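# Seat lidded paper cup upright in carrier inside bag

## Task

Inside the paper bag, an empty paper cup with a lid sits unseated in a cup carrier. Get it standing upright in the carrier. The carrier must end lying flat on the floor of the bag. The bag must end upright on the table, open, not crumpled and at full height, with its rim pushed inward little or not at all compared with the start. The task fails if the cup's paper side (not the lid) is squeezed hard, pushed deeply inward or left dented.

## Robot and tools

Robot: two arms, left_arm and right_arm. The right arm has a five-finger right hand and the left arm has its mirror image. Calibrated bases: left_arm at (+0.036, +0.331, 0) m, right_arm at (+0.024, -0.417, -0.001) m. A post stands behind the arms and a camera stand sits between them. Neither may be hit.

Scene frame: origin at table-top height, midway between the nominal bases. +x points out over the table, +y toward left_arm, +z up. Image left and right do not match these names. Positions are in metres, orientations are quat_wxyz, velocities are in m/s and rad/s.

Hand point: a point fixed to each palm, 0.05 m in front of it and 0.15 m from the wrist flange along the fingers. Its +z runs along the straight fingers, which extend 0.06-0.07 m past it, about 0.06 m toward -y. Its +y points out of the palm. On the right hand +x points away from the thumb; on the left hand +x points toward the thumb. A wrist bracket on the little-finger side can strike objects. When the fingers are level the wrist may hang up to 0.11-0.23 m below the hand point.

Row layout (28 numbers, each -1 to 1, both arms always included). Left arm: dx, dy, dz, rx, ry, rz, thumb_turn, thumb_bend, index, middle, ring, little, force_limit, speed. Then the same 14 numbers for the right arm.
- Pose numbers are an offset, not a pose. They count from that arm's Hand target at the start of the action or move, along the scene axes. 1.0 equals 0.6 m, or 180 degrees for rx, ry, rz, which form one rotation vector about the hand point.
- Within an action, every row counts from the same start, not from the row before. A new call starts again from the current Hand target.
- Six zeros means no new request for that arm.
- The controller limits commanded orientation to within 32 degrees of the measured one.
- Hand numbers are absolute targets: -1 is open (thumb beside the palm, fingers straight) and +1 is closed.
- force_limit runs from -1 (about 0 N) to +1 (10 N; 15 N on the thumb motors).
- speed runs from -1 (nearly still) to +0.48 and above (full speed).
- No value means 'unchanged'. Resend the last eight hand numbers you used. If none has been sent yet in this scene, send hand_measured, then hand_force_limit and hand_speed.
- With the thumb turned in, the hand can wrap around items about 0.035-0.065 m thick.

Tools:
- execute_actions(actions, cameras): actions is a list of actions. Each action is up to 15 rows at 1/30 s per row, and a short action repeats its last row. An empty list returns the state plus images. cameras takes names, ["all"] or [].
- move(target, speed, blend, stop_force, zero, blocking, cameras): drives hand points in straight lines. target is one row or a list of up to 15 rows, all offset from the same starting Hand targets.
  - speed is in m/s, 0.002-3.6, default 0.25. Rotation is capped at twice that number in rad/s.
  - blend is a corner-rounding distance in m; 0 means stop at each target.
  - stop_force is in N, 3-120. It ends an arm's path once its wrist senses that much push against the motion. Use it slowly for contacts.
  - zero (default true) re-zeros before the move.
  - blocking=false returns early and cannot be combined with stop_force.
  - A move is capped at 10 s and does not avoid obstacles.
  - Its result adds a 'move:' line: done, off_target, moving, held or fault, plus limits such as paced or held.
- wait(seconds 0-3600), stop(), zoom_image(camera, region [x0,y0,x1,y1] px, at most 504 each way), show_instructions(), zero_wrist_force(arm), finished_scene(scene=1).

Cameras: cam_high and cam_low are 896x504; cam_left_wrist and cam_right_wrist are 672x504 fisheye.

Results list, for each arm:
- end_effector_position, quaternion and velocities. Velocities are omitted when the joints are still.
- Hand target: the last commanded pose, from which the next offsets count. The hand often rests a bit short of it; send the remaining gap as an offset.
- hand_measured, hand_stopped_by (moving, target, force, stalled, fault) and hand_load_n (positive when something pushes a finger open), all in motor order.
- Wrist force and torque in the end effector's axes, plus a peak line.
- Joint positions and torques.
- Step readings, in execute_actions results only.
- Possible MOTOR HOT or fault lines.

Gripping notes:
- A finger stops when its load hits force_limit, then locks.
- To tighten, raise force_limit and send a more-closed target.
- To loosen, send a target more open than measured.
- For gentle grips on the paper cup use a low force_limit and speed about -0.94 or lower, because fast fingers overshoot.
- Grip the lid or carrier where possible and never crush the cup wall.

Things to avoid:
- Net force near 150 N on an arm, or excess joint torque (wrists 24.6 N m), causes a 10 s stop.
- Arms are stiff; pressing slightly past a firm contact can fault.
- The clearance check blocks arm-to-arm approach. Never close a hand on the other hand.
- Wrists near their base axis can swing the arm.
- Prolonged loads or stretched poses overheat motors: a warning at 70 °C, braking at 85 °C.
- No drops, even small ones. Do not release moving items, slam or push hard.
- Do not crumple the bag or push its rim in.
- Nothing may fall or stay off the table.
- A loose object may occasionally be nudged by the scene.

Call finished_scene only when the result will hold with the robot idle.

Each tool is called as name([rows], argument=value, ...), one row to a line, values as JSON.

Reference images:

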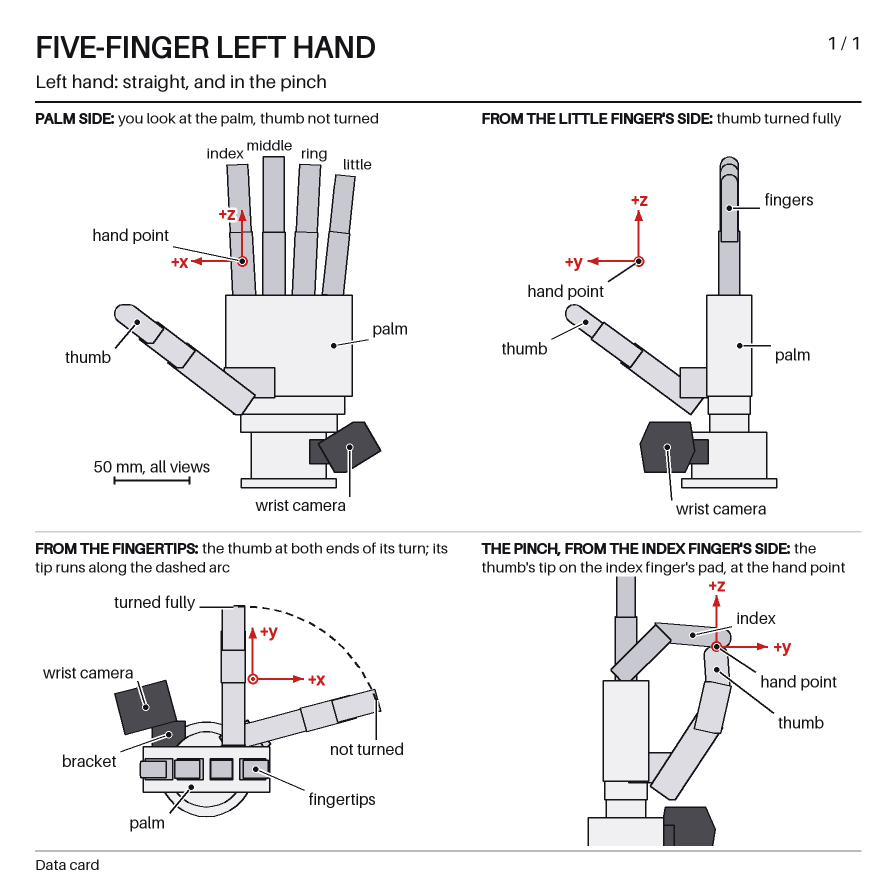

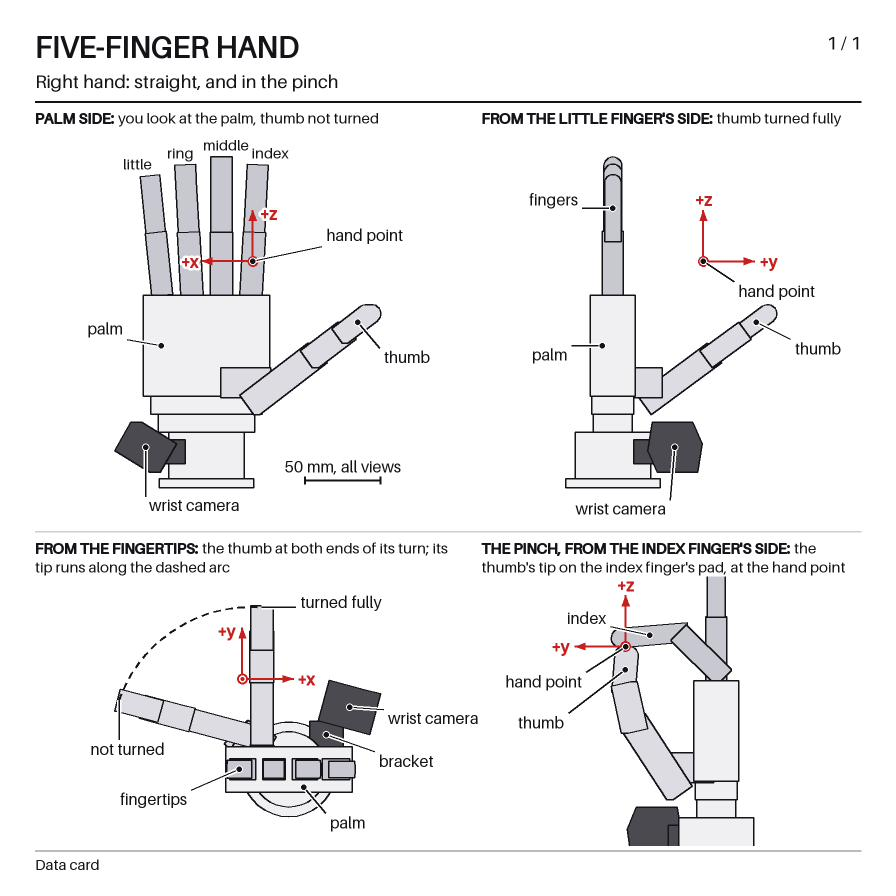

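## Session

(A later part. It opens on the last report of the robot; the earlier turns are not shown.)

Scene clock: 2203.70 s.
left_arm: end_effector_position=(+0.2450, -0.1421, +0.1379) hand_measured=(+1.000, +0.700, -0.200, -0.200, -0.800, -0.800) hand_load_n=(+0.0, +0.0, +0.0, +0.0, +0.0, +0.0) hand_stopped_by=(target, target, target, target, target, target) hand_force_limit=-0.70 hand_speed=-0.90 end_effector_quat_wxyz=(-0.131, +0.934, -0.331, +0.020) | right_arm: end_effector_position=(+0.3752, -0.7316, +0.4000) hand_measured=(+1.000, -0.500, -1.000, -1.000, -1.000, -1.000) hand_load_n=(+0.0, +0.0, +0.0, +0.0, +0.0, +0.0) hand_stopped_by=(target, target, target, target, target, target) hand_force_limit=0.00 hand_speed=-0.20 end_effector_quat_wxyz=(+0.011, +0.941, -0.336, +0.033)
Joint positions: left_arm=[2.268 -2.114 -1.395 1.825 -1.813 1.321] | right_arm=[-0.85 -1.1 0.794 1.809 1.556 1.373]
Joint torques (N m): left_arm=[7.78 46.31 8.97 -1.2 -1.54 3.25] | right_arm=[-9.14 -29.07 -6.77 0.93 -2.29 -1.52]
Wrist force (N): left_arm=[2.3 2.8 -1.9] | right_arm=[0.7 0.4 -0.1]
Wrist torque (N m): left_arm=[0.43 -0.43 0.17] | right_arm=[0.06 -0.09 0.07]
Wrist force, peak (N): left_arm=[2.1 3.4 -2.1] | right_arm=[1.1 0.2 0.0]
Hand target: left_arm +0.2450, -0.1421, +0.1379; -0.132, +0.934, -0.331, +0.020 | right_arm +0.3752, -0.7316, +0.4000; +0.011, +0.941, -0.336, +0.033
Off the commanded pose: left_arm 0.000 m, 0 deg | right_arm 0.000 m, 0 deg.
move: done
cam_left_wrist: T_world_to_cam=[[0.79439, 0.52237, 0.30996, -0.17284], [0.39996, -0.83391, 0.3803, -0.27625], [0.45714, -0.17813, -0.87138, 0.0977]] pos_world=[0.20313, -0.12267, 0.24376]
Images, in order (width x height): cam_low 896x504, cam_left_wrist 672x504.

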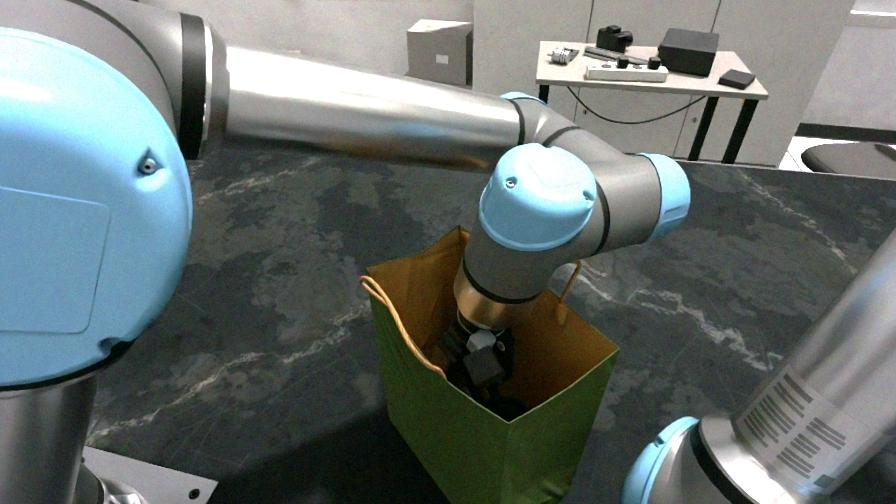

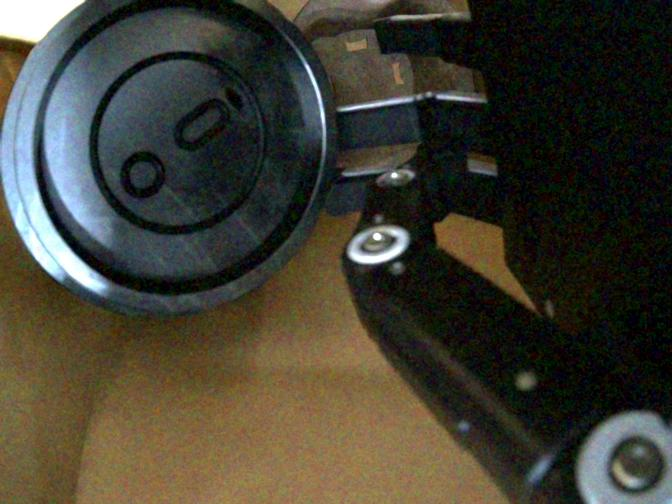

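move(target=[-0.0106,-0.0129,0.003,0,0,0, 1, 0.7, -0.2, -0.2, -0.8, -0.8, -0.7, -0.9, 0,0,0,0,0,0, 1, -0.5, -1, -1, -1, -1, 0, -0.2], cameras=["cam_left_wrist","cam_low"], speed=0.02, stop_force=4)

zoom_image(camera="cam_left_wrist", region=[0, 0, 460, 345])

Scene clock: 2252.87 s.
left_arm: end_effector_position=(+0.2386, -0.1499, +0.1397) hand_measured=(+1.000, +0.700, -0.200, -0.200, -0.800, -0.800) hand_load_n=(+0.0, +0.0, +0.0, +0.5, +0.0, +0.0) hand_stopped_by=(target, target, target, target, target, target) hand_force_limit=-0.70 hand_speed=-0.90 end_effector_quat_wxyz=(-0.131, +0.934, -0.331, +0.020) | right_arm: end_effector_position=(+0.3752, -0.7316, +0.4000) hand_measured=(+1.000, -0.500, -1.000, -1.000, -1.000, -1.000) hand_load_n=(+0.0, +0.0, +0.0, +0.0, +0.0, +0.0) hand_stopped_by=(target, target, target, target, target, target) hand_force_limit=0.00 hand_speed=-0.20 end_effector_quat_wxyz=(+0.011, +0.941, -0.336, +0.033)
Joint positions: left_arm=[2.248 -2.124 -1.375 1.81 -1.811 1.301] | right_arm=[-0.85 -1.1 0.794 1.809 1.556 1.373]
Joint torques (N m): left_arm=[8.05 46.89 7.63 -1.03 -1.37 3.37] | right_arm=[-9.69 -30.68 -7.24 0.95 -2.35 -1.51]
Wrist force (N): left_arm=[2.2 2.3 -2.0] | right_arm=[0.5 0.1 -0.3]
Wrist torque (N m): left_arm=[0.41 -0.42 0.17] | right_arm=[0.01 -0.07 0.05]
Wrist force, peak (N): left_arm=[2.5 3.0 -2.1] | right_arm=[1.1 0.6 -0.2]
Hand target: left_arm +0.2387, -0.1499, +0.1397; -0.132, +0.934, -0.331, +0.020 | right_arm +0.3752, -0.7316, +0.4000; +0.011, +0.941, -0.336, +0.033
Off the commanded pose: left_arm 0.000 m, 0 deg | right_arm 0.000 m, 0 deg.
move: done
cam_left_wrist: T_world_to_cam=[[0.79439, 0.52237, 0.30996, -0.16438], [0.39996, -0.83391, 0.3803, -0.28083], [0.45714, -0.17813, -0.87138, 0.10077]] pos_world=[0.19683, -0.13037, 0.24556]
Images, in order (width x height): cam_low 896x504, cam_left_wrist 672x504.

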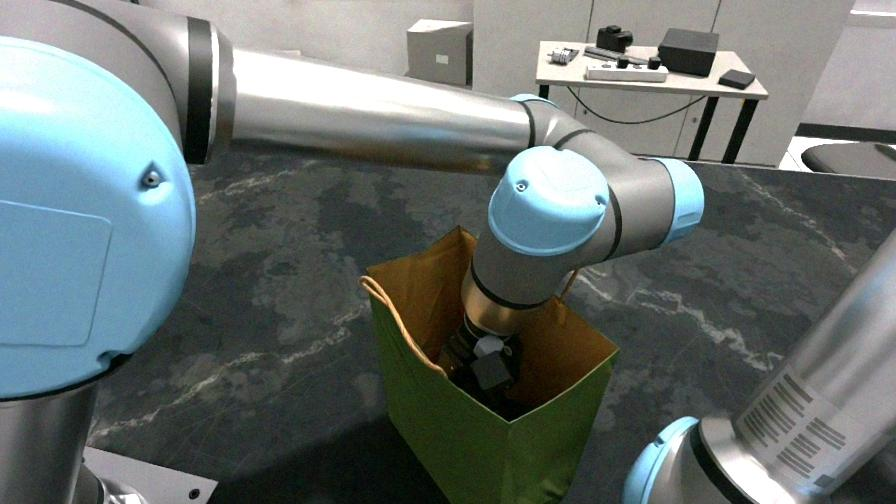

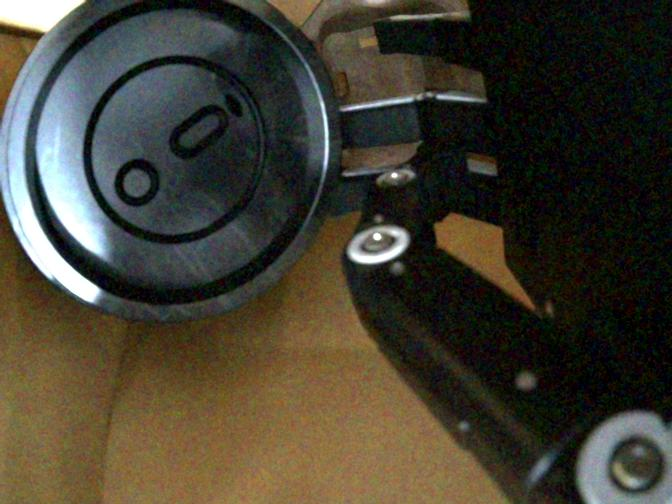

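Scaled by 1.096 from the camera's image (finer frame: 960x720).

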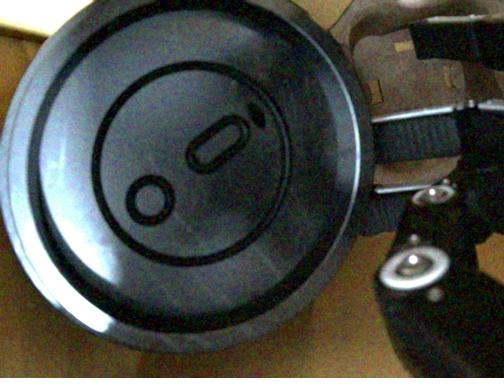

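move(target=[0.0085,0.0103,0,0,0,0, 1, 0.7, -0.2, -0.2, -0.8, -0.8, -0.7, -0.9, 0,0,0,0,0,0, 1, -0.5, -1, -1, -1, -1, 0, -0.2], cameras=["cam_left_wrist"], speed=0.02)

zoom_image(camera="cam_left_wrist", region=[0, 0, 460, 345])

Scene clock: 2261.10 s.
left_arm: end_effector_position=(+0.2438, -0.1436, +0.1397) hand_measured=(+1.000, +0.700, -0.200, -0.200, -0.800, -0.800) hand_load_n=(+0.0, +0.0, +0.0, +0.0, +0.0, +0.0) hand_stopped_by=(target, target, target, target, target, target) hand_force_limit=-0.70 hand_speed=-0.90 end_effector_quat_wxyz=(-0.132, +0.934, -0.331, +0.020) | right_arm: end_effector_position=(+0.3752, -0.7316, +0.4000) hand_measured=(+1.000, -0.500, -1.000, -1.000, -1.000, -1.000) hand_load_n=(+0.0, +0.0, +0.0, +0.0, +0.0, +0.0) hand_stopped_by=(target, target, target, target, target, target) hand_force_limit=0.00 hand_speed=-0.20 end_effector_quat_wxyz=(+0.011, +0.941, -0.336, +0.033)
Joint positions: left_arm=[2.264 -2.114 -1.389 1.819 -1.813 1.318] | right_arm=[-0.85 -1.1 0.794 1.809 1.556 1.373]
Joint torques (N m): left_arm=[-10.49 34.19 27.63 -3.6 -2.38 -2.35] | right_arm=[-9.08 -30.44 -7.29 1.05 -2.35 -1.58]
Wrist force (N): left_arm=[2.0 3.1 -1.9] | right_arm=[0.6 0.4 -0.1]
Wrist torque (N m): left_arm=[0.47 -0.40 0.02] | right_arm=[0.04 -0.08 0.06]
Wrist force, peak (N): left_arm=[2.4 3.1 -2.0] | right_arm=[1.0 0.4 -0.5]
Hand target: left_arm +0.2438, -0.1437, +0.1397; -0.132, +0.934, -0.331, +0.020 | right_arm +0.3752, -0.7316, +0.4000; +0.011, +0.941, -0.336, +0.033
Off the commanded pose: left_arm 0.000 m, 0 deg | right_arm 0.000 m, 0 deg.
move: done
cam_left_wrist: T_world_to_cam=[[0.7945, 0.52218, 0.31, -0.17185], [0.39976, -0.834, 0.38031, -0.27763], [0.45713, -0.17823, -0.87136, 0.0995]] pos_world=[0.20203, -0.12407, 0.24556]

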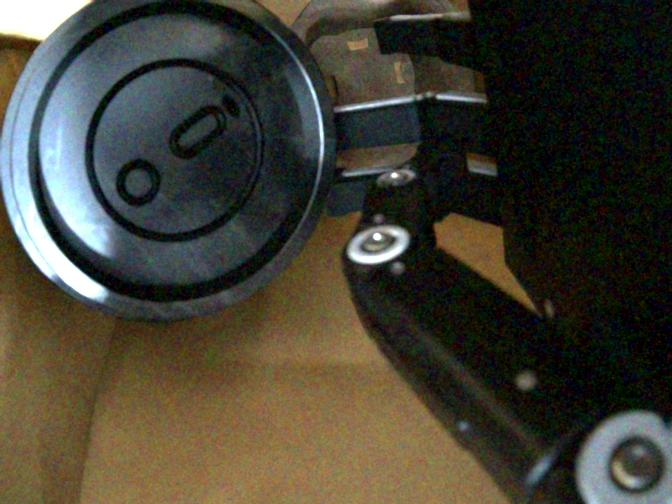

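Scaled by 1.096 from the camera's image (finer frame: 960x720).

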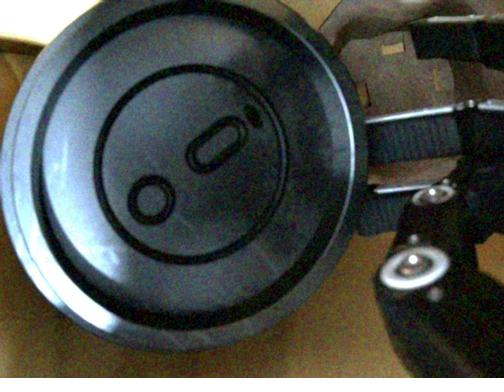

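move(target=[0,0,-0.0167,0,0,0, 1, 0.7, -0.2, -0.2, -0.8, -0.8, -0.7, -0.9, 0,0,0,0,0,0, 1, -0.5, -1, -1, -1, -1, 0, -0.2], cameras=["cam_left_wrist"], speed=0.02, stop_force=3)

zoom_image(camera="cam_left_wrist", region=[0, 0, 460, 345])

Scene clock: 2274.17 s.
left_arm: end_effector_position=(+0.2438, -0.1437, +0.1297) hand_measured=(+1.000, +0.700, -0.200, -0.200, -0.800, -0.800) hand_load_n=(+0.0, +0.0, +0.0, +0.0, +0.0, +0.0) hand_stopped_by=(target, target, target, target, target, target) hand_force_limit=-0.70 hand_speed=-0.90 end_effector_quat_wxyz=(-0.132, +0.934, -0.331, +0.020) | right_arm: end_effector_position=(+0.3752, -0.7316, +0.4000) hand_measured=(+1.000, -0.500, -1.000, -1.000, -1.000, -1.000) hand_load_n=(+0.0, +0.0, +0.0, +0.0, +0.0, +0.0) hand_stopped_by=(target, target, target, target, target, target) hand_force_limit=0.00 hand_speed=-0.20 end_effector_quat_wxyz=(+0.011, +0.941, -0.336, +0.033)
Joint positions: left_arm=[2.264 -2.123 -1.402 1.841 -1.813 1.317] | right_arm=[-0.85 -1.1 0.794 1.809 1.556 1.373]
Joint torques (N m): left_arm=[-8.96 47.34 26.25 -4.3 1.84 -2.41] | right_arm=[-9.28 -32.29 -6.82 0.95 -2.44 -1.53]
Wrist force (N): left_arm=[2.5 2.9 -1.8] | right_arm=[0.7 0.2 0.0]
Wrist torque (N m): left_arm=[0.43 -0.47 0.12] | right_arm=[0.01 -0.11 0.07]
Wrist force, peak (N): left_arm=[2.3 3.2 -2.2] | right_arm=[1.0 0.4 -0.2]
Hand target: left_arm +0.2438, -0.1437, +0.1297; -0.132, +0.934, -0.331, +0.020 | right_arm +0.3752, -0.7316, +0.4000; +0.011, +0.941, -0.336, +0.033
Off the commanded pose: left_arm 0.000 m, 0 deg | right_arm 0.000 m, 0 deg.
move: done
cam_left_wrist: T_world_to_cam=[[0.79439, 0.52237, 0.30996, -0.16857], [0.39996, -0.83391, 0.3803, -0.2739], [0.45714, -0.17813, -0.87138, 0.09083]] pos_world=[0.20193, -0.12417, 0.23556]

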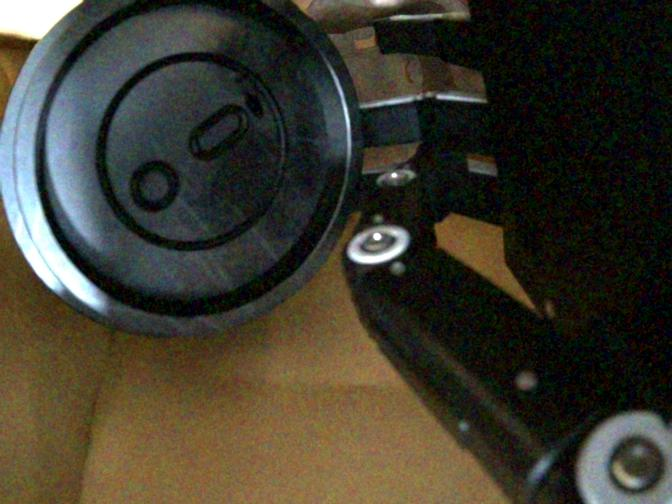

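Scaled by 1.096 from the camera's image (finer frame: 960x720).

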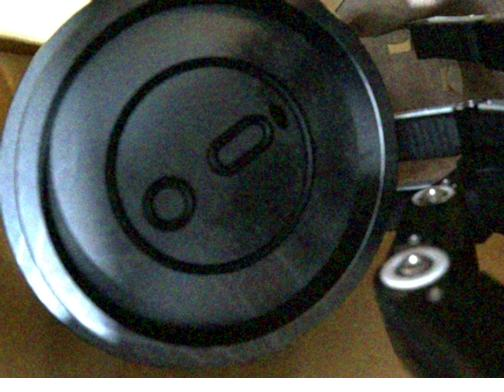

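move(target=[0.0106,0.0129,0,0,0,0, 1, 0.7, -0.2, -0.2, -0.8, -0.8, -0.7, -0.9, 0,0,0,0,0,0, 1, -0.5, -1, -1, -1, -1, 0, -0.2], cameras=["cam_left_wrist"], speed=0.02)

zoom_image(camera="cam_left_wrist", region=[0, 0, 460, 345])

Scene clock: 2291.17 s.
left_arm: end_effector_position=(+0.2502, -0.1358, +0.1297) hand_measured=(+1.000, +0.700, -0.200, -0.200, -0.800, -0.800) hand_load_n=(+0.0, +0.0, +0.0, +0.0, +0.0, +0.0) hand_stopped_by=(target, target, target, target, target, target) hand_force_limit=-0.70 hand_speed=-0.90 end_effector_quat_wxyz=(-0.132, +0.934, -0.331, +0.020) | right_arm: end_effector_position=(+0.3752, -0.7316, +0.4000) hand_measured=(+1.000, -0.500, -1.000, -1.000, -1.000, -1.000) hand_load_n=(+0.0, +0.0, +0.0, +0.0, +0.0, +0.0) hand_stopped_by=(target, target, target, target, target, target) hand_force_limit=0.00 hand_speed=-0.20 end_effector_quat_wxyz=(+0.011, +0.941, -0.336, +0.033)
Joint positions: left_arm=[2.284 -2.112 -1.419 1.852 -1.815 1.338] | right_arm=[-0.85 -1.1 0.794 1.809 1.556 1.373]
Joint torques (N m): left_arm=[-8.22 34.1 24.67 -3.63 -2.36 -2.34] | right_arm=[-9.86 -33.73 -8.24 0.93 -2.23 -1.67]
Wrist force (N): left_arm=[2.1 3.0 -2.0] | right_arm=[0.7 0.4 0.2]
Wrist torque (N m): left_arm=[0.47 -0.41 0.03] | right_arm=[0.03 -0.10 0.07]
Wrist force, peak (N): left_arm=[2.0 3.3 -2.2] | right_arm=[1.0 0.3 -0.2]
Hand target: left_arm +0.2501, -0.1360, +0.1297; -0.132, +0.934, -0.331, +0.020 | right_arm +0.3752, -0.7316, +0.4000; +0.011, +0.941, -0.336, +0.033
Off the commanded pose: left_arm 0.000 m, 0 deg | right_arm 0.000 m, 0 deg.
move: done
cam_left_wrist: T_world_to_cam=[[0.7945, 0.52218, 0.31, -0.17778], [0.39976, -0.834, 0.38031, -0.26992], [0.45713, -0.17823, -0.87136, 0.08928]] pos_world=[0.20833, -0.11637, 0.23556]

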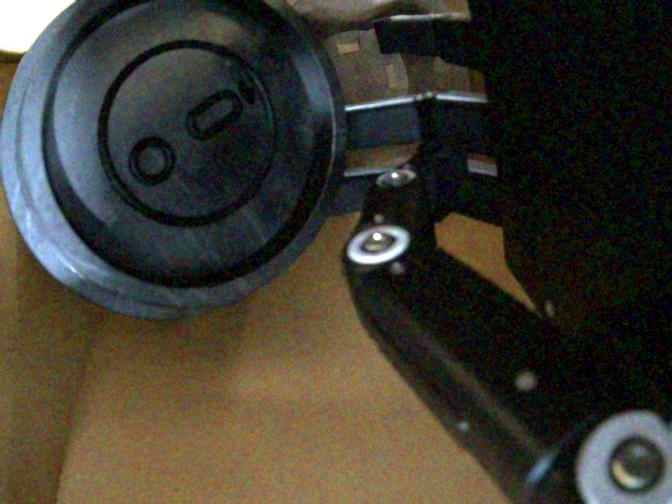

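Scaled by 1.096 from the camera's image (finer frame: 960x720).

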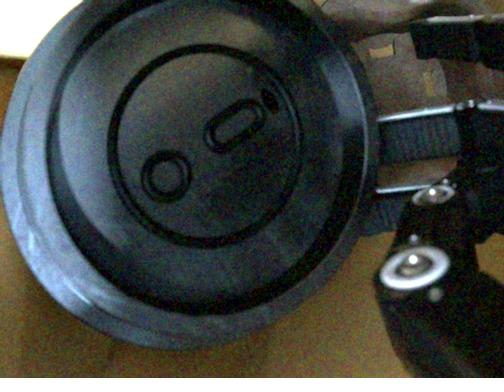

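move([
  [0.0,0.0,0.0172,0,0,0, 1, 0.7, -0.2, -0.2, -0.8, -0.8, -0.7, -0.9, 0,0,0,0,0,0, 1, -0.5, -1, -1, -1, -1, 0, -0.2],
  [0.0159,0.0193,0.0172,0,0,0, 1, 0.7, -0.2, -0.2, -0.8, -0.8, -0.7, -0.9, 0,0,0,0,0,0, 1, -0.5, -1, -1, -1, -1, 0, -0.2],
], cameras=["cam_left_wrist"], speed=0.02)

zoom_image(camera="cam_left_wrist", region=[0, 0, 460, 345])

Scene clock: 2576.00 s.
left_arm: end_effector_position=(+0.2597, -0.1243, +0.1400) hand_measured=(+1.000, +0.700, -0.200, -0.200, -0.800, -0.800) hand_load_n=(+0.0, +0.0, +0.0, +0.0, +0.0, +0.0) hand_stopped_by=(target, target, target, target, target, target) hand_force_limit=-0.70 hand_speed=-0.90 end_effector_quat_wxyz=(-0.132, +0.934, -0.331, +0.020) | right_arm: end_effector_position=(+0.3752, -0.7316, +0.4000) hand_measured=(+1.000, -0.500, -1.000, -1.000, -1.000, -1.000) hand_load_n=(+0.0, +0.0, +0.0, +0.0, +0.0, +0.0) hand_stopped_by=(target, target, target, target, target, target) hand_force_limit=0.00 hand_speed=-0.20 end_effector_quat_wxyz=(+0.011, +0.941, -0.336, +0.033)
Joint positions: left_arm=[2.315 -2.087 -1.429 1.844 -1.818 1.37] | right_arm=[-0.85 -1.1 0.794 1.809 1.556 1.373]
Joint torques (N m): left_arm=[-10.08 33.14 26.61 -3.57 -2.44 -2.35] | right_arm=[-9.78 -35.58 -7.37 1.02 -2.09 -1.61]
Wrist force (N): left_arm=[2.1 3.0 -1.8] | right_arm=[0.6 0.2 -0.2]
Wrist torque (N m): left_arm=[0.45 -0.42 0.03] | right_arm=[0.01 -0.08 0.06]
Wrist force, peak (N): left_arm=[2.4 3.3 -2.2] | right_arm=[0.9 0.6 0.0]
Hand target: left_arm +0.2597, -0.1244, +0.1400; -0.132, +0.934, -0.331, +0.020 | right_arm +0.3752, -0.7316, +0.4000; +0.011, +0.941, -0.336, +0.033
Off the commanded pose: left_arm 0.000 m, 0 deg | right_arm 0.000 m, 0 deg.
move: done
cam_left_wrist: T_world_to_cam=[[0.7945, 0.52218, 0.31, -0.19457], [0.39976, -0.834, 0.38031, -0.26796], [0.45713, -0.17823, -0.87136, 0.09598]] pos_world=[0.21783, -0.10477, 0.24586]

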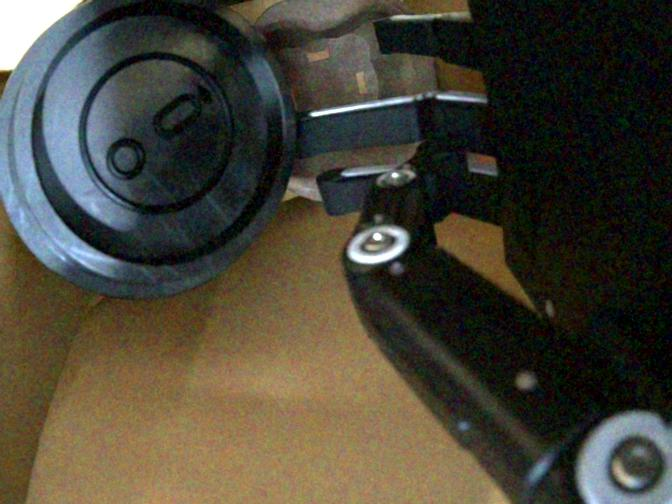

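Scaled by 1.096 from the camera's image (finer frame: 960x720).

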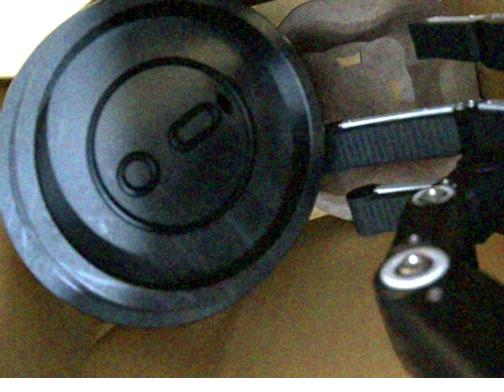

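move(target=[0.0106,0.0129,0.0,0,0,0, 1, 0.7, -0.2, -0.2, -0.8, -0.8, -0.7, -0.9, 0,0,0,0,0,0, 1, -0.5, -1, -1, -1, -1, 0, -0.2], cameras=["cam_left_wrist"], speed=0.02)

zoom_image(camera="cam_left_wrist", region=[0, 0, 460, 345])

Scene clock: 2595.17 s.
left_arm: end_effector_position=(+0.2661, -0.1165, +0.1400) hand_measured=(+1.000, +0.700, -0.200, -0.200, -0.800, -0.800) hand_load_n=(+0.0, +0.0, +0.0, +0.0, +0.0, +0.0) hand_stopped_by=(target, target, target, target, target, target) hand_force_limit=-0.70 hand_speed=-0.90 end_effector_quat_wxyz=(-0.132, +0.934, -0.331, +0.020) | right_arm: end_effector_position=(+0.3752, -0.7316, +0.4000) hand_measured=(+1.000, -0.500, -1.000, -1.000, -1.000, -1.000) hand_load_n=(+0.0, +0.0, +0.0, +0.0, +0.0, +0.0) hand_stopped_by=(target, target, target, target, target, target) hand_force_limit=0.00 hand_speed=-0.20 end_effector_quat_wxyz=(+0.011, +0.941, -0.336, +0.033)
Joint positions: left_arm=[2.336 -2.077 -1.443 1.853 -1.82 1.391] | right_arm=[-0.85 -1.1 0.794 1.809 1.556 1.373]
Joint torques (N m): left_arm=[-9.61 33.78 25.43 -3.63 -2.32 -2.49] | right_arm=[-9.74 -36.11 -7.68 0.95 -2.46 -1.55]
Wrist force (N): left_arm=[2.3 3.0 -2.1] | right_arm=[0.7 0.1 -0.1]
Wrist torque (N m): left_arm=[0.48 -0.46 0.04] | right_arm=[0.00 -0.11 0.06]
Wrist force, peak (N): left_arm=[2.2 3.3 -2.3] | right_arm=[1.1 0.3 -0.2]
Hand target: left_arm +0.2660, -0.1166, +0.1400; -0.132, +0.934, -0.331, +0.020 | right_arm +0.3752, -0.7316, +0.4000; +0.011, +0.941, -0.336, +0.033
Off the commanded pose: left_arm 0.000 m, 0 deg | right_arm 0.000 m, 0 deg.
move: done
cam_left_wrist: T_world_to_cam=[[0.7945, 0.52218, 0.31, -0.20368], [0.39976, -0.834, 0.38031, -0.2641], [0.45713, -0.17823, -0.87136, 0.09443]] pos_world=[0.22423, -0.09707, 0.24586]

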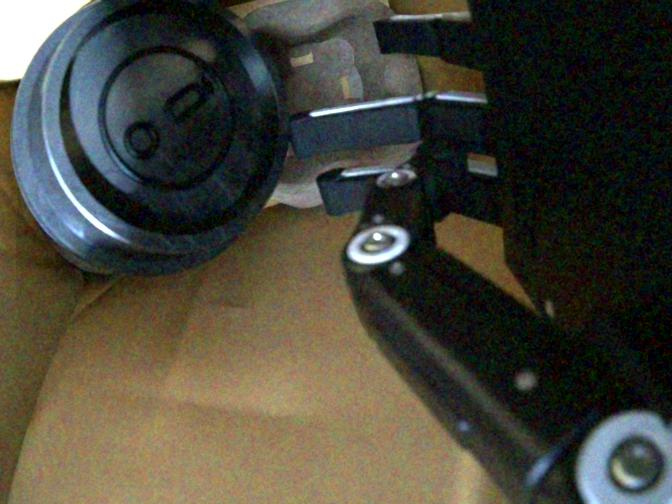

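Scaled by 1.096 from the camera's image (finer frame: 960x720).

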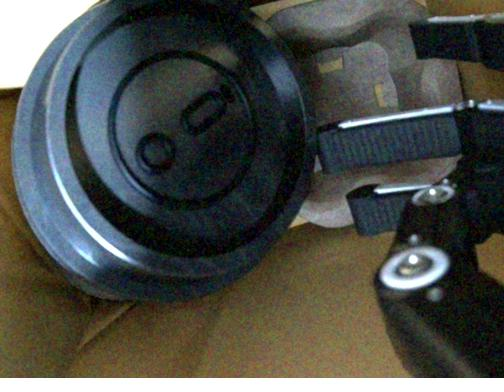

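move([
  [-0.0233,-0.0283,0.0,0,0,0, 1, 0.7, -0.2, -0.2, -0.8, -0.8, -0.7, -0.9, 0,0,0,0,0,0, 1, -0.5, -1, -1, -1, -1, 0, -0.2],
  [-0.0254,-0.0309,0.0,0,0,0, 1, 0.7, -0.4, -0.4, -0.8, -0.8, -0.7, -0.9, 0,0,0,0,0,0, 1, -0.5, -1, -1, -1, -1, 0, -0.2],
  [-0.0275,-0.0334,0.0,0,0,0, 1, 0.7, -0.6, -0.6, -0.8, -0.8, -0.7, -0.9, 0,0,0,0,0,0, 1, -0.5, -1, -1, -1, -1, 0, -0.2],
], cameras=["cam_left_wrist","cam_low"], speed=0.02)

zoom_image(camera="cam_left_wrist", region=[0, 0, 460, 345])

Scene clock: 2637.03 s.
left_arm: end_effector_position=(+0.2495, -0.1367, +0.1400) hand_measured=(+1.000, +0.700, -0.600, -0.600, -0.800, -0.800) hand_load_n=(+0.0, +0.0, +0.0, +0.0, +0.0, +0.0) hand_stopped_by=(target, target, target, target, target, target) hand_force_limit=-0.70 hand_speed=-0.90 end_effector_quat_wxyz=(-0.132, +0.934, -0.331, +0.020) | right_arm: end_effector_position=(+0.3752, -0.7316, +0.4000) hand_measured=(+1.000, -0.500, -1.000, -1.000, -1.000, -1.000) hand_load_n=(+0.0, +0.0, +0.0, +0.0, +0.0, +0.0) hand_stopped_by=(target, target, target, target, target, target) hand_force_limit=0.00 hand_speed=-0.20 end_effector_quat_wxyz=(+0.011, +0.941, -0.336, +0.033)
Joint positions: left_arm=[2.282 -2.104 -1.404 1.828 -1.815 1.336] | right_arm=[-0.85 -1.1 0.794 1.809 1.556 1.373]
Joint torques (N m): left_arm=[7.46 42.78 8.6 -1.18 2.31 3.22] | right_arm=[-8.76 -39.48 -8.08 1.05 -2.22 -1.49]
Wrist force (N): left_arm=[2.1 3.0 -1.9] | right_arm=[0.7 0.6 -0.4]
Wrist torque (N m): left_arm=[0.45 -0.41 0.18] | right_arm=[0.09 -0.08 0.08]
Wrist force, peak (N): left_arm=[2.0 3.5 -2.3] | right_arm=[0.9 0.4 -0.5]
Hand target: left_arm +0.2495, -0.1367, +0.1400; -0.132, +0.934, -0.331, +0.020 | right_arm +0.3752, -0.7316, +0.4000; +0.011, +0.941, -0.336, +0.033
Off the commanded pose: left_arm 0.000 m, 0 deg | right_arm 0.000 m, 0 deg.
move: done
cam_left_wrist: T_world_to_cam=[[0.79439, 0.52237, 0.30996, -0.18002], [0.39996, -0.83391, 0.3803, -0.2743], [0.45714, -0.17813, -0.87138, 0.0984]] pos_world=[0.20773, -0.11717, 0.24586]
Images, in order (width x height): cam_low 896x504, cam_left_wrist 672x504.

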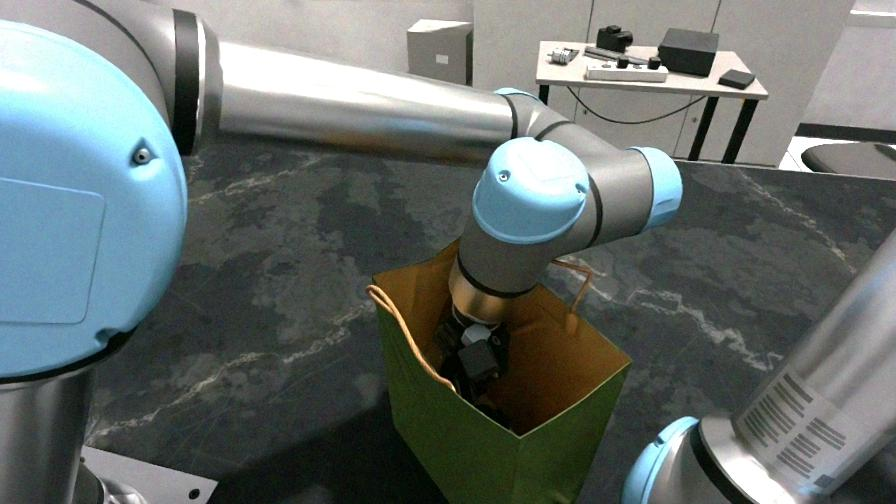

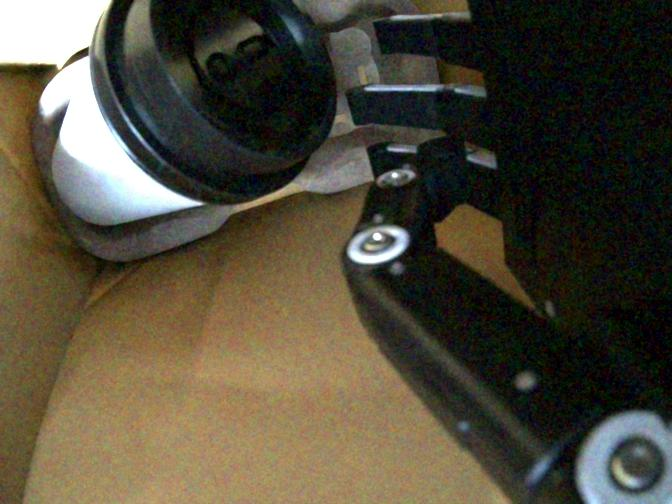

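Scaled by 1.096 from the camera's image (finer frame: 960x720).

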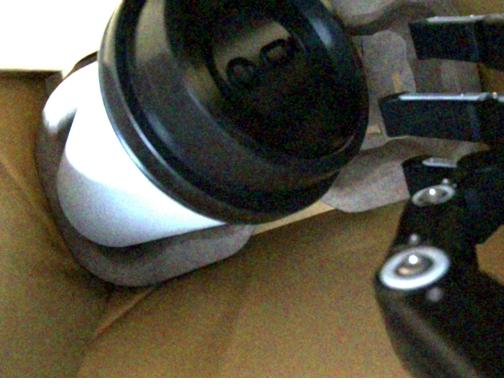

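move([
  [0.0106,0.0129,0.0,0,0,0, 1, 0.7, -0.6, -0.6, -0.8, -0.8, -0.7, -0.5, 0,0,0,0,0,0, 1, -0.5, -1, -1, -1, -1, 0, -0.2],
  [0.0212,0.0257,0.167,0,0,0, 1, 0.7, -0.6, -0.6, -0.8, -0.8, -0.7, -0.5, 0,0,0,0,0,0, 1, -0.5, -1, -1, -1, -1, 0, -0.2],
], cameras=["cam_left_wrist","cam_low"], speed=0.05)

zoom_image(camera="cam_left_wrist", region=[0, 0, 460, 345])

zoom_image(camera="cam_low", region=[330, 100, 700, 504])

Scene clock: 2762.47 s.
left_arm: end_effector_position=(+0.2623, -0.1212, +0.2403) hand_measured=(+1.000, +0.700, -0.600, -0.600, -0.800, -0.800) hand_load_n=(+0.0, +0.0, +0.0, +0.0, +0.0, +0.0) hand_stopped_by=(target, target, target, target, target, target) hand_force_limit=-0.70 hand_speed=-0.50 end_effector_quat_wxyz=(-0.131, +0.934, -0.331, +0.020) end_effector_velocity=(-0.001, +0.000, -0.002) end_effector_angular_velocity=(+0.002, +0.002, -0.001) | right_arm: end_effector_position=(+0.3752, -0.7316, +0.4000) hand_measured=(+1.000, -0.500, -1.000, -1.000, -1.000, -1.000) hand_load_n=(+0.0, +0.0, +0.0, +0.0, +0.0, +0.0) hand_stopped_by=(target, target, target, target, target, target) hand_force_limit=0.00 hand_speed=-0.20 end_effector_quat_wxyz=(+0.011, +0.941, -0.336, +0.033)
Joint positions: left_arm=[2.323 -2.021 -1.264 1.615 -1.819 1.378] | right_arm=[-0.85 -1.1 0.794 1.809 1.556 1.373]
Joint velocities: left_arm=[-0.001 -0.001 -0.006 0.003 0 0] | right_arm=[within noise]
Joint torques (N m): left_arm=[-2.97 28.4 9.2 -1.11 -3.16 1.13] | right_arm=[-9.04 -38.95 -8.22 1.13 -2.19 -1.57]
Wrist force (N): left_arm=[2.1 3.1 -1.9] | right_arm=[0.8 0.2 -0.2]
Wrist torque (N m): left_arm=[0.46 -0.42 0.02] | right_arm=[0.03 -0.10 0.06]
Wrist force, peak (N): left_arm=[2.4 3.8 -2.1] | right_arm=[0.8 0.8 -0.5]
Hand target: left_arm +0.2622, -0.1213, +0.2402; -0.132, +0.934, -0.331, +0.020 | right_arm +0.3752, -0.7316, +0.4000; +0.011, +0.941, -0.336, +0.033
Off the commanded pose: left_arm 0.000 m, 0 deg | right_arm 0.000 m, 0 deg.
move: done
cam_left_wrist: T_world_to_cam=[[0.79434, 0.52239, 0.31003, -0.22926], [0.39984, -0.83385, 0.38055, -0.30473], [0.45732, -0.17832, -0.87124, 0.18263]] pos_world=[0.22043, -0.10177, 0.34616]
Images, in order (width x height): cam_low 896x504, cam_left_wrist 672x504.

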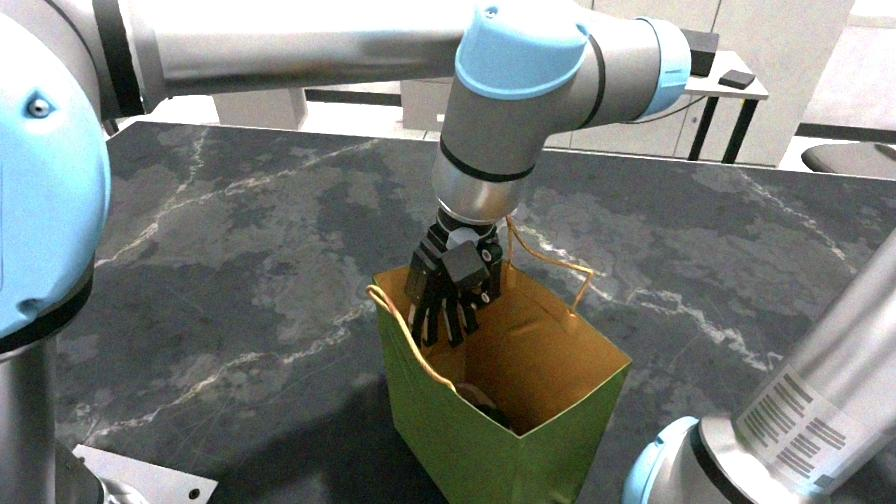

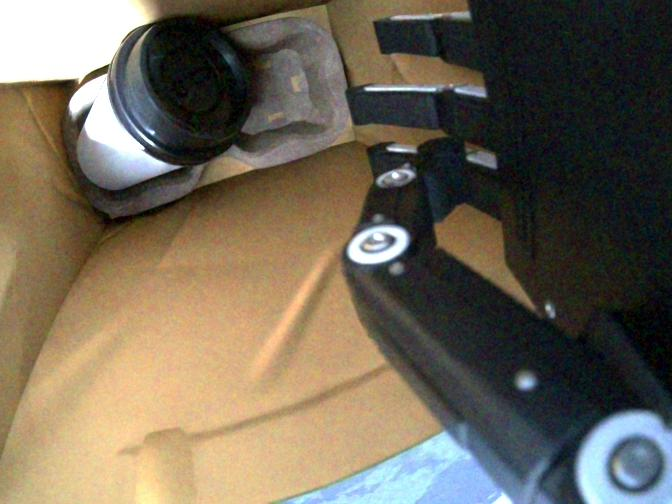

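Scaled by 1.096 from the camera's image (finer frame: 960x720).

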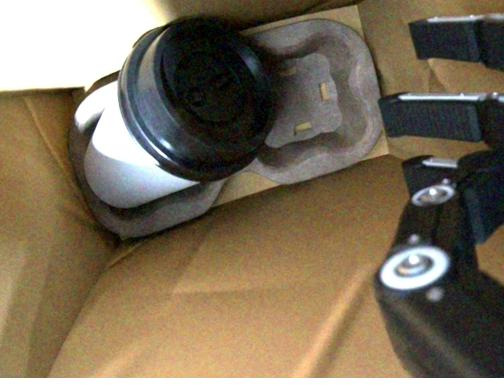

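Scaled by 1.248 from the camera's image (finer frame: 1280x720).

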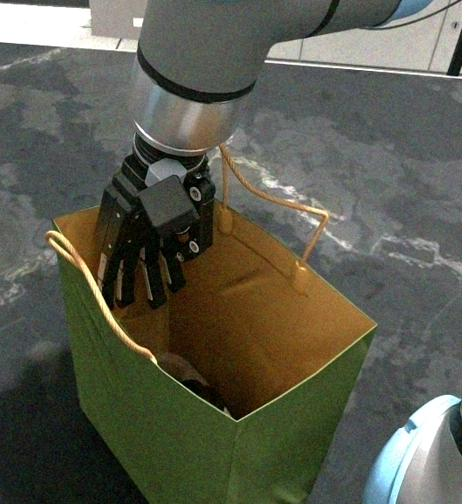

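zoom_image(camera="cam_left_wrist", region=[40, 0, 360, 230])

Scaled by 1.575 from the camera's image (finer frame: 960x720).

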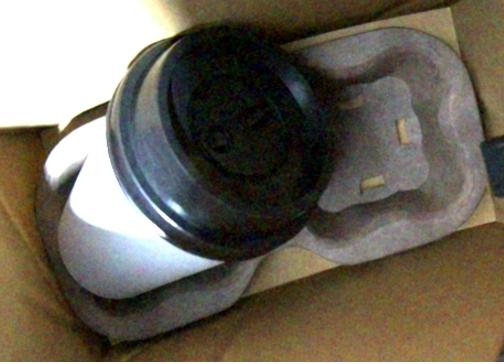

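move([
  [-0.0228,0.0273,0,0.0071,0.0086,0, 1, 0.7, -0.6, -0.6, -0.6, -0.8, -0.7, -0.5, 0,0,0,0,0,0, 1, -0.5, -1, -1, -1, -1, 0, -0.2],
  [-0.0228,0.0273,-0.167,0.0071,0.0086,0, 1, 0.7, -0.6, -0.6, -0.6, -0.8, -0.7, -0.5, 0,0,0,0,0,0, 1, -0.5, -1, -1, -1, -1, 0, -0.2],
], cameras=["cam_left_wrist","cam_low"], speed=0.05)

zoom_image(camera="cam_left_wrist", region=[0, 0, 460, 345])

Scene clock: 2892.03 s.
left_arm: end_effector_position=(+0.2485, -0.1048, +0.1399) hand_measured=(+1.000, +0.700, -0.600, -0.600, -0.600, -0.800) hand_load_n=(+0.0, +0.0, +0.0, +0.0, +0.0, +0.0) hand_stopped_by=(target, target, target, target, target, target) hand_force_limit=-0.70 hand_speed=-0.50 end_effector_quat_wxyz=(-0.138, +0.933, -0.333, +0.003) end_effector_velocity=(+0.001, -0.001, +0.002) end_effector_angular_velocity=(-0.002, +0.000, +0.001) | right_arm: end_effector_position=(+0.3752, -0.7316, +0.4000) hand_measured=(+1.000, -0.500, -1.000, -1.000, -1.000, -1.000) hand_load_n=(+0.0, +0.0, +0.0, +0.0, +0.0, +0.0) hand_stopped_by=(target, target, target, target, target, target) hand_force_limit=0.00 hand_speed=-0.20 end_effector_quat_wxyz=(+0.011, +0.941, -0.336, +0.033)
Joint positions: left_arm=[2.327 -2.056 -1.484 1.837 -1.813 1.383] | right_arm=[-0.85 -1.1 0.794 1.809 1.556 1.373]
Joint velocities: left_arm=[0.001 0 0.005 -0.004 0.001 0] | right_arm=[within noise]
Joint torques (N m): left_arm=[-5.84 43.76 25.85 -4.56 -2.79 -1.96] | right_arm=[-9.03 -39.26 -8.39 1.08 -2.12 -1.63]
Wrist force (N): left_arm=[2.6 3.0 -2.3] | right_arm=[0.7 0.4 -0.3]
Wrist torque (N m): left_arm=[0.47 -0.46 0.05] | right_arm=[0.07 -0.08 0.07]
Wrist force, peak (N): left_arm=[2.7 3.3 -2.7] | right_arm=[1.0 0.2 -0.4]
Hand target: left_arm +0.2486, -0.1049, +0.1400; -0.137, +0.933, -0.333, +0.003 | right_arm +0.3752, -0.7316, +0.4000; +0.011, +0.941, -0.336, +0.033
Off the commanded pose: left_arm 0.000 m, 0 deg | right_arm 0.000 m, 0 deg.
move: done
cam_left_wrist: T_world_to_cam=[[0.80267, 0.5155, 0.29997, -0.19719], [0.40986, -0.84213, 0.35047, -0.24643], [0.43328, -0.15837, -0.88724, 0.1147]] pos_world=[0.20958, -0.08771, 0.24728]
Images, in order (width x height): cam_low 896x504, cam_left_wrist 672x504.

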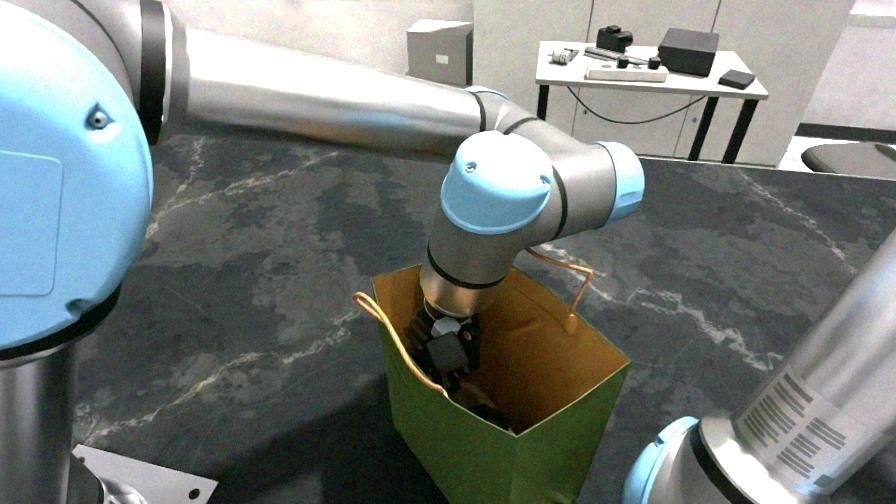

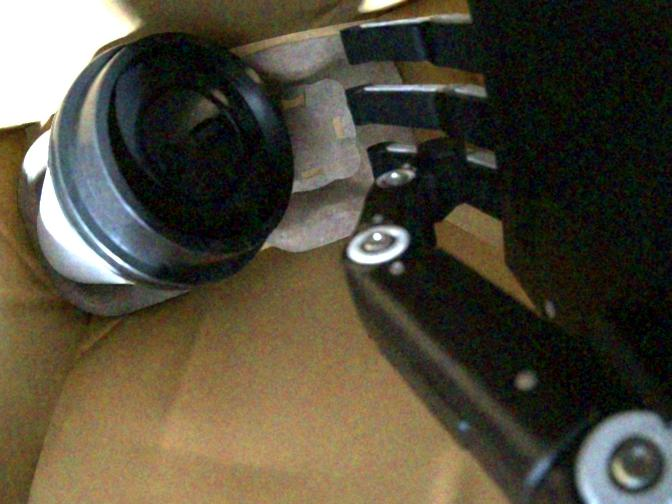

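Scaled by 1.096 from the camera's image (finer frame: 960x720).

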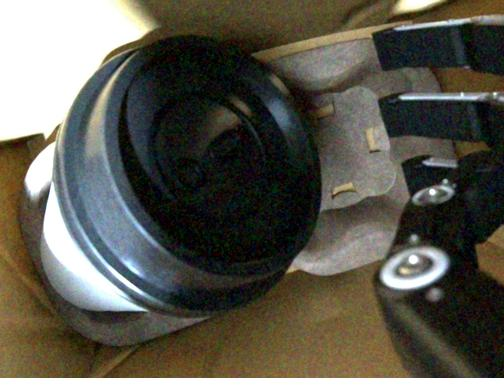

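move([
  [0,0,0,0,0,0, 1, 0.7, -0.6, -0.44, -0.44, -0.44, -0.7, -0.5, 0,0,0,0,0,0, 1, -0.5, -1, -1, -1, -1, 0, -0.2],
  [-0.0108,-0.013,-0.0467,0,0,0, 1, 0.7, -0.6, -0.44, -0.44, -0.44, -0.7, -0.5, 0,0,0,0,0,0, 1, -0.5, -1, -1, -1, -1, 0, -0.2],
], cameras=["cam_left_wrist"], speed=0.03)

zoom_image(camera="cam_left_wrist", region=[0, 0, 460, 345])

Scene clock: 2911.27 s.
left_arm: end_effector_position=(+0.2420, -0.1127, +0.1118) hand_measured=(+1.000, +0.700, -0.600, -0.440, -0.440, -0.440) hand_load_n=(+0.0, +0.0, +0.0, +0.0, +0.0, +0.0) hand_stopped_by=(target, target, target, target, target, target) hand_force_limit=-0.70 hand_speed=-0.50 end_effector_quat_wxyz=(-0.137, +0.933, -0.333, +0.003) end_effector_velocity=(+0.000, +0.001, +0.002) end_effector_angular_velocity=(+0.002, +0.001, +0.001) | right_arm: end_effector_position=(+0.3752, -0.7316, +0.4000) hand_measured=(+1.000, -0.500, -1.000, -1.000, -1.000, -1.000) hand_load_n=(+0.0, +0.0, +0.0, +0.0, +0.0, +0.0) hand_stopped_by=(target, target, target, target, target, target) hand_force_limit=0.00 hand_speed=-0.20 end_effector_quat_wxyz=(+0.011, +0.941, -0.336, +0.033)
Joint positions: left_arm=[2.305 -2.094 -1.505 1.89 -1.811 1.361] | right_arm=[-0.85 -1.1 0.794 1.809 1.556 1.373]
Joint velocities: left_arm=[0 0.002 0.001 -0.005 0 -0.001] | right_arm=[within noise]
Joint torques (N m): left_arm=[5.17 43.08 22.03 -4.53 2.02 0.44] | right_arm=[-9.07 -38.34 -8.01 1.06 -2.17 -1.58]
Wrist force (N): left_arm=[2.3 3.1 -1.9] | right_arm=[0.5 0.3 -0.1]
Wrist torque (N m): left_arm=[0.48 -0.43 0.22] | right_arm=[0.04 -0.06 0.06]
Wrist force, peak (N): left_arm=[2.6 3.3 -2.6] | right_arm=[1.1 0.5 0.0]
Hand target: left_arm +0.2421, -0.1127, +0.1120; -0.137, +0.933, -0.333, +0.003 | right_arm +0.3752, -0.7316, +0.4000; +0.011, +0.941, -0.336, +0.033
Off the commanded pose: left_arm 0.000 m, 0 deg | right_arm 0.000 m, 0 deg.
move: done
cam_left_wrist: T_world_to_cam=[[0.80265, 0.51553, 0.29998, -0.17938], [0.40983, -0.84209, 0.35059, -0.24055], [0.43335, -0.15846, -0.88718, 0.09134]] pos_world=[0.20298, -0.09561, 0.21918]

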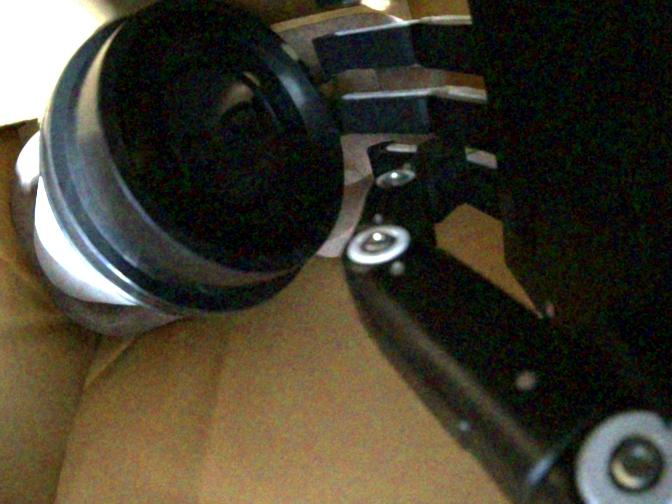

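Scaled by 1.096 from the camera's image (finer frame: 960x720).

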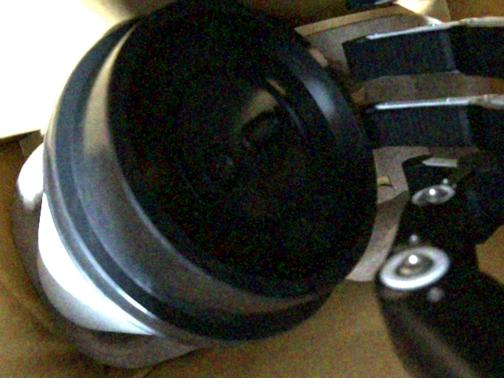

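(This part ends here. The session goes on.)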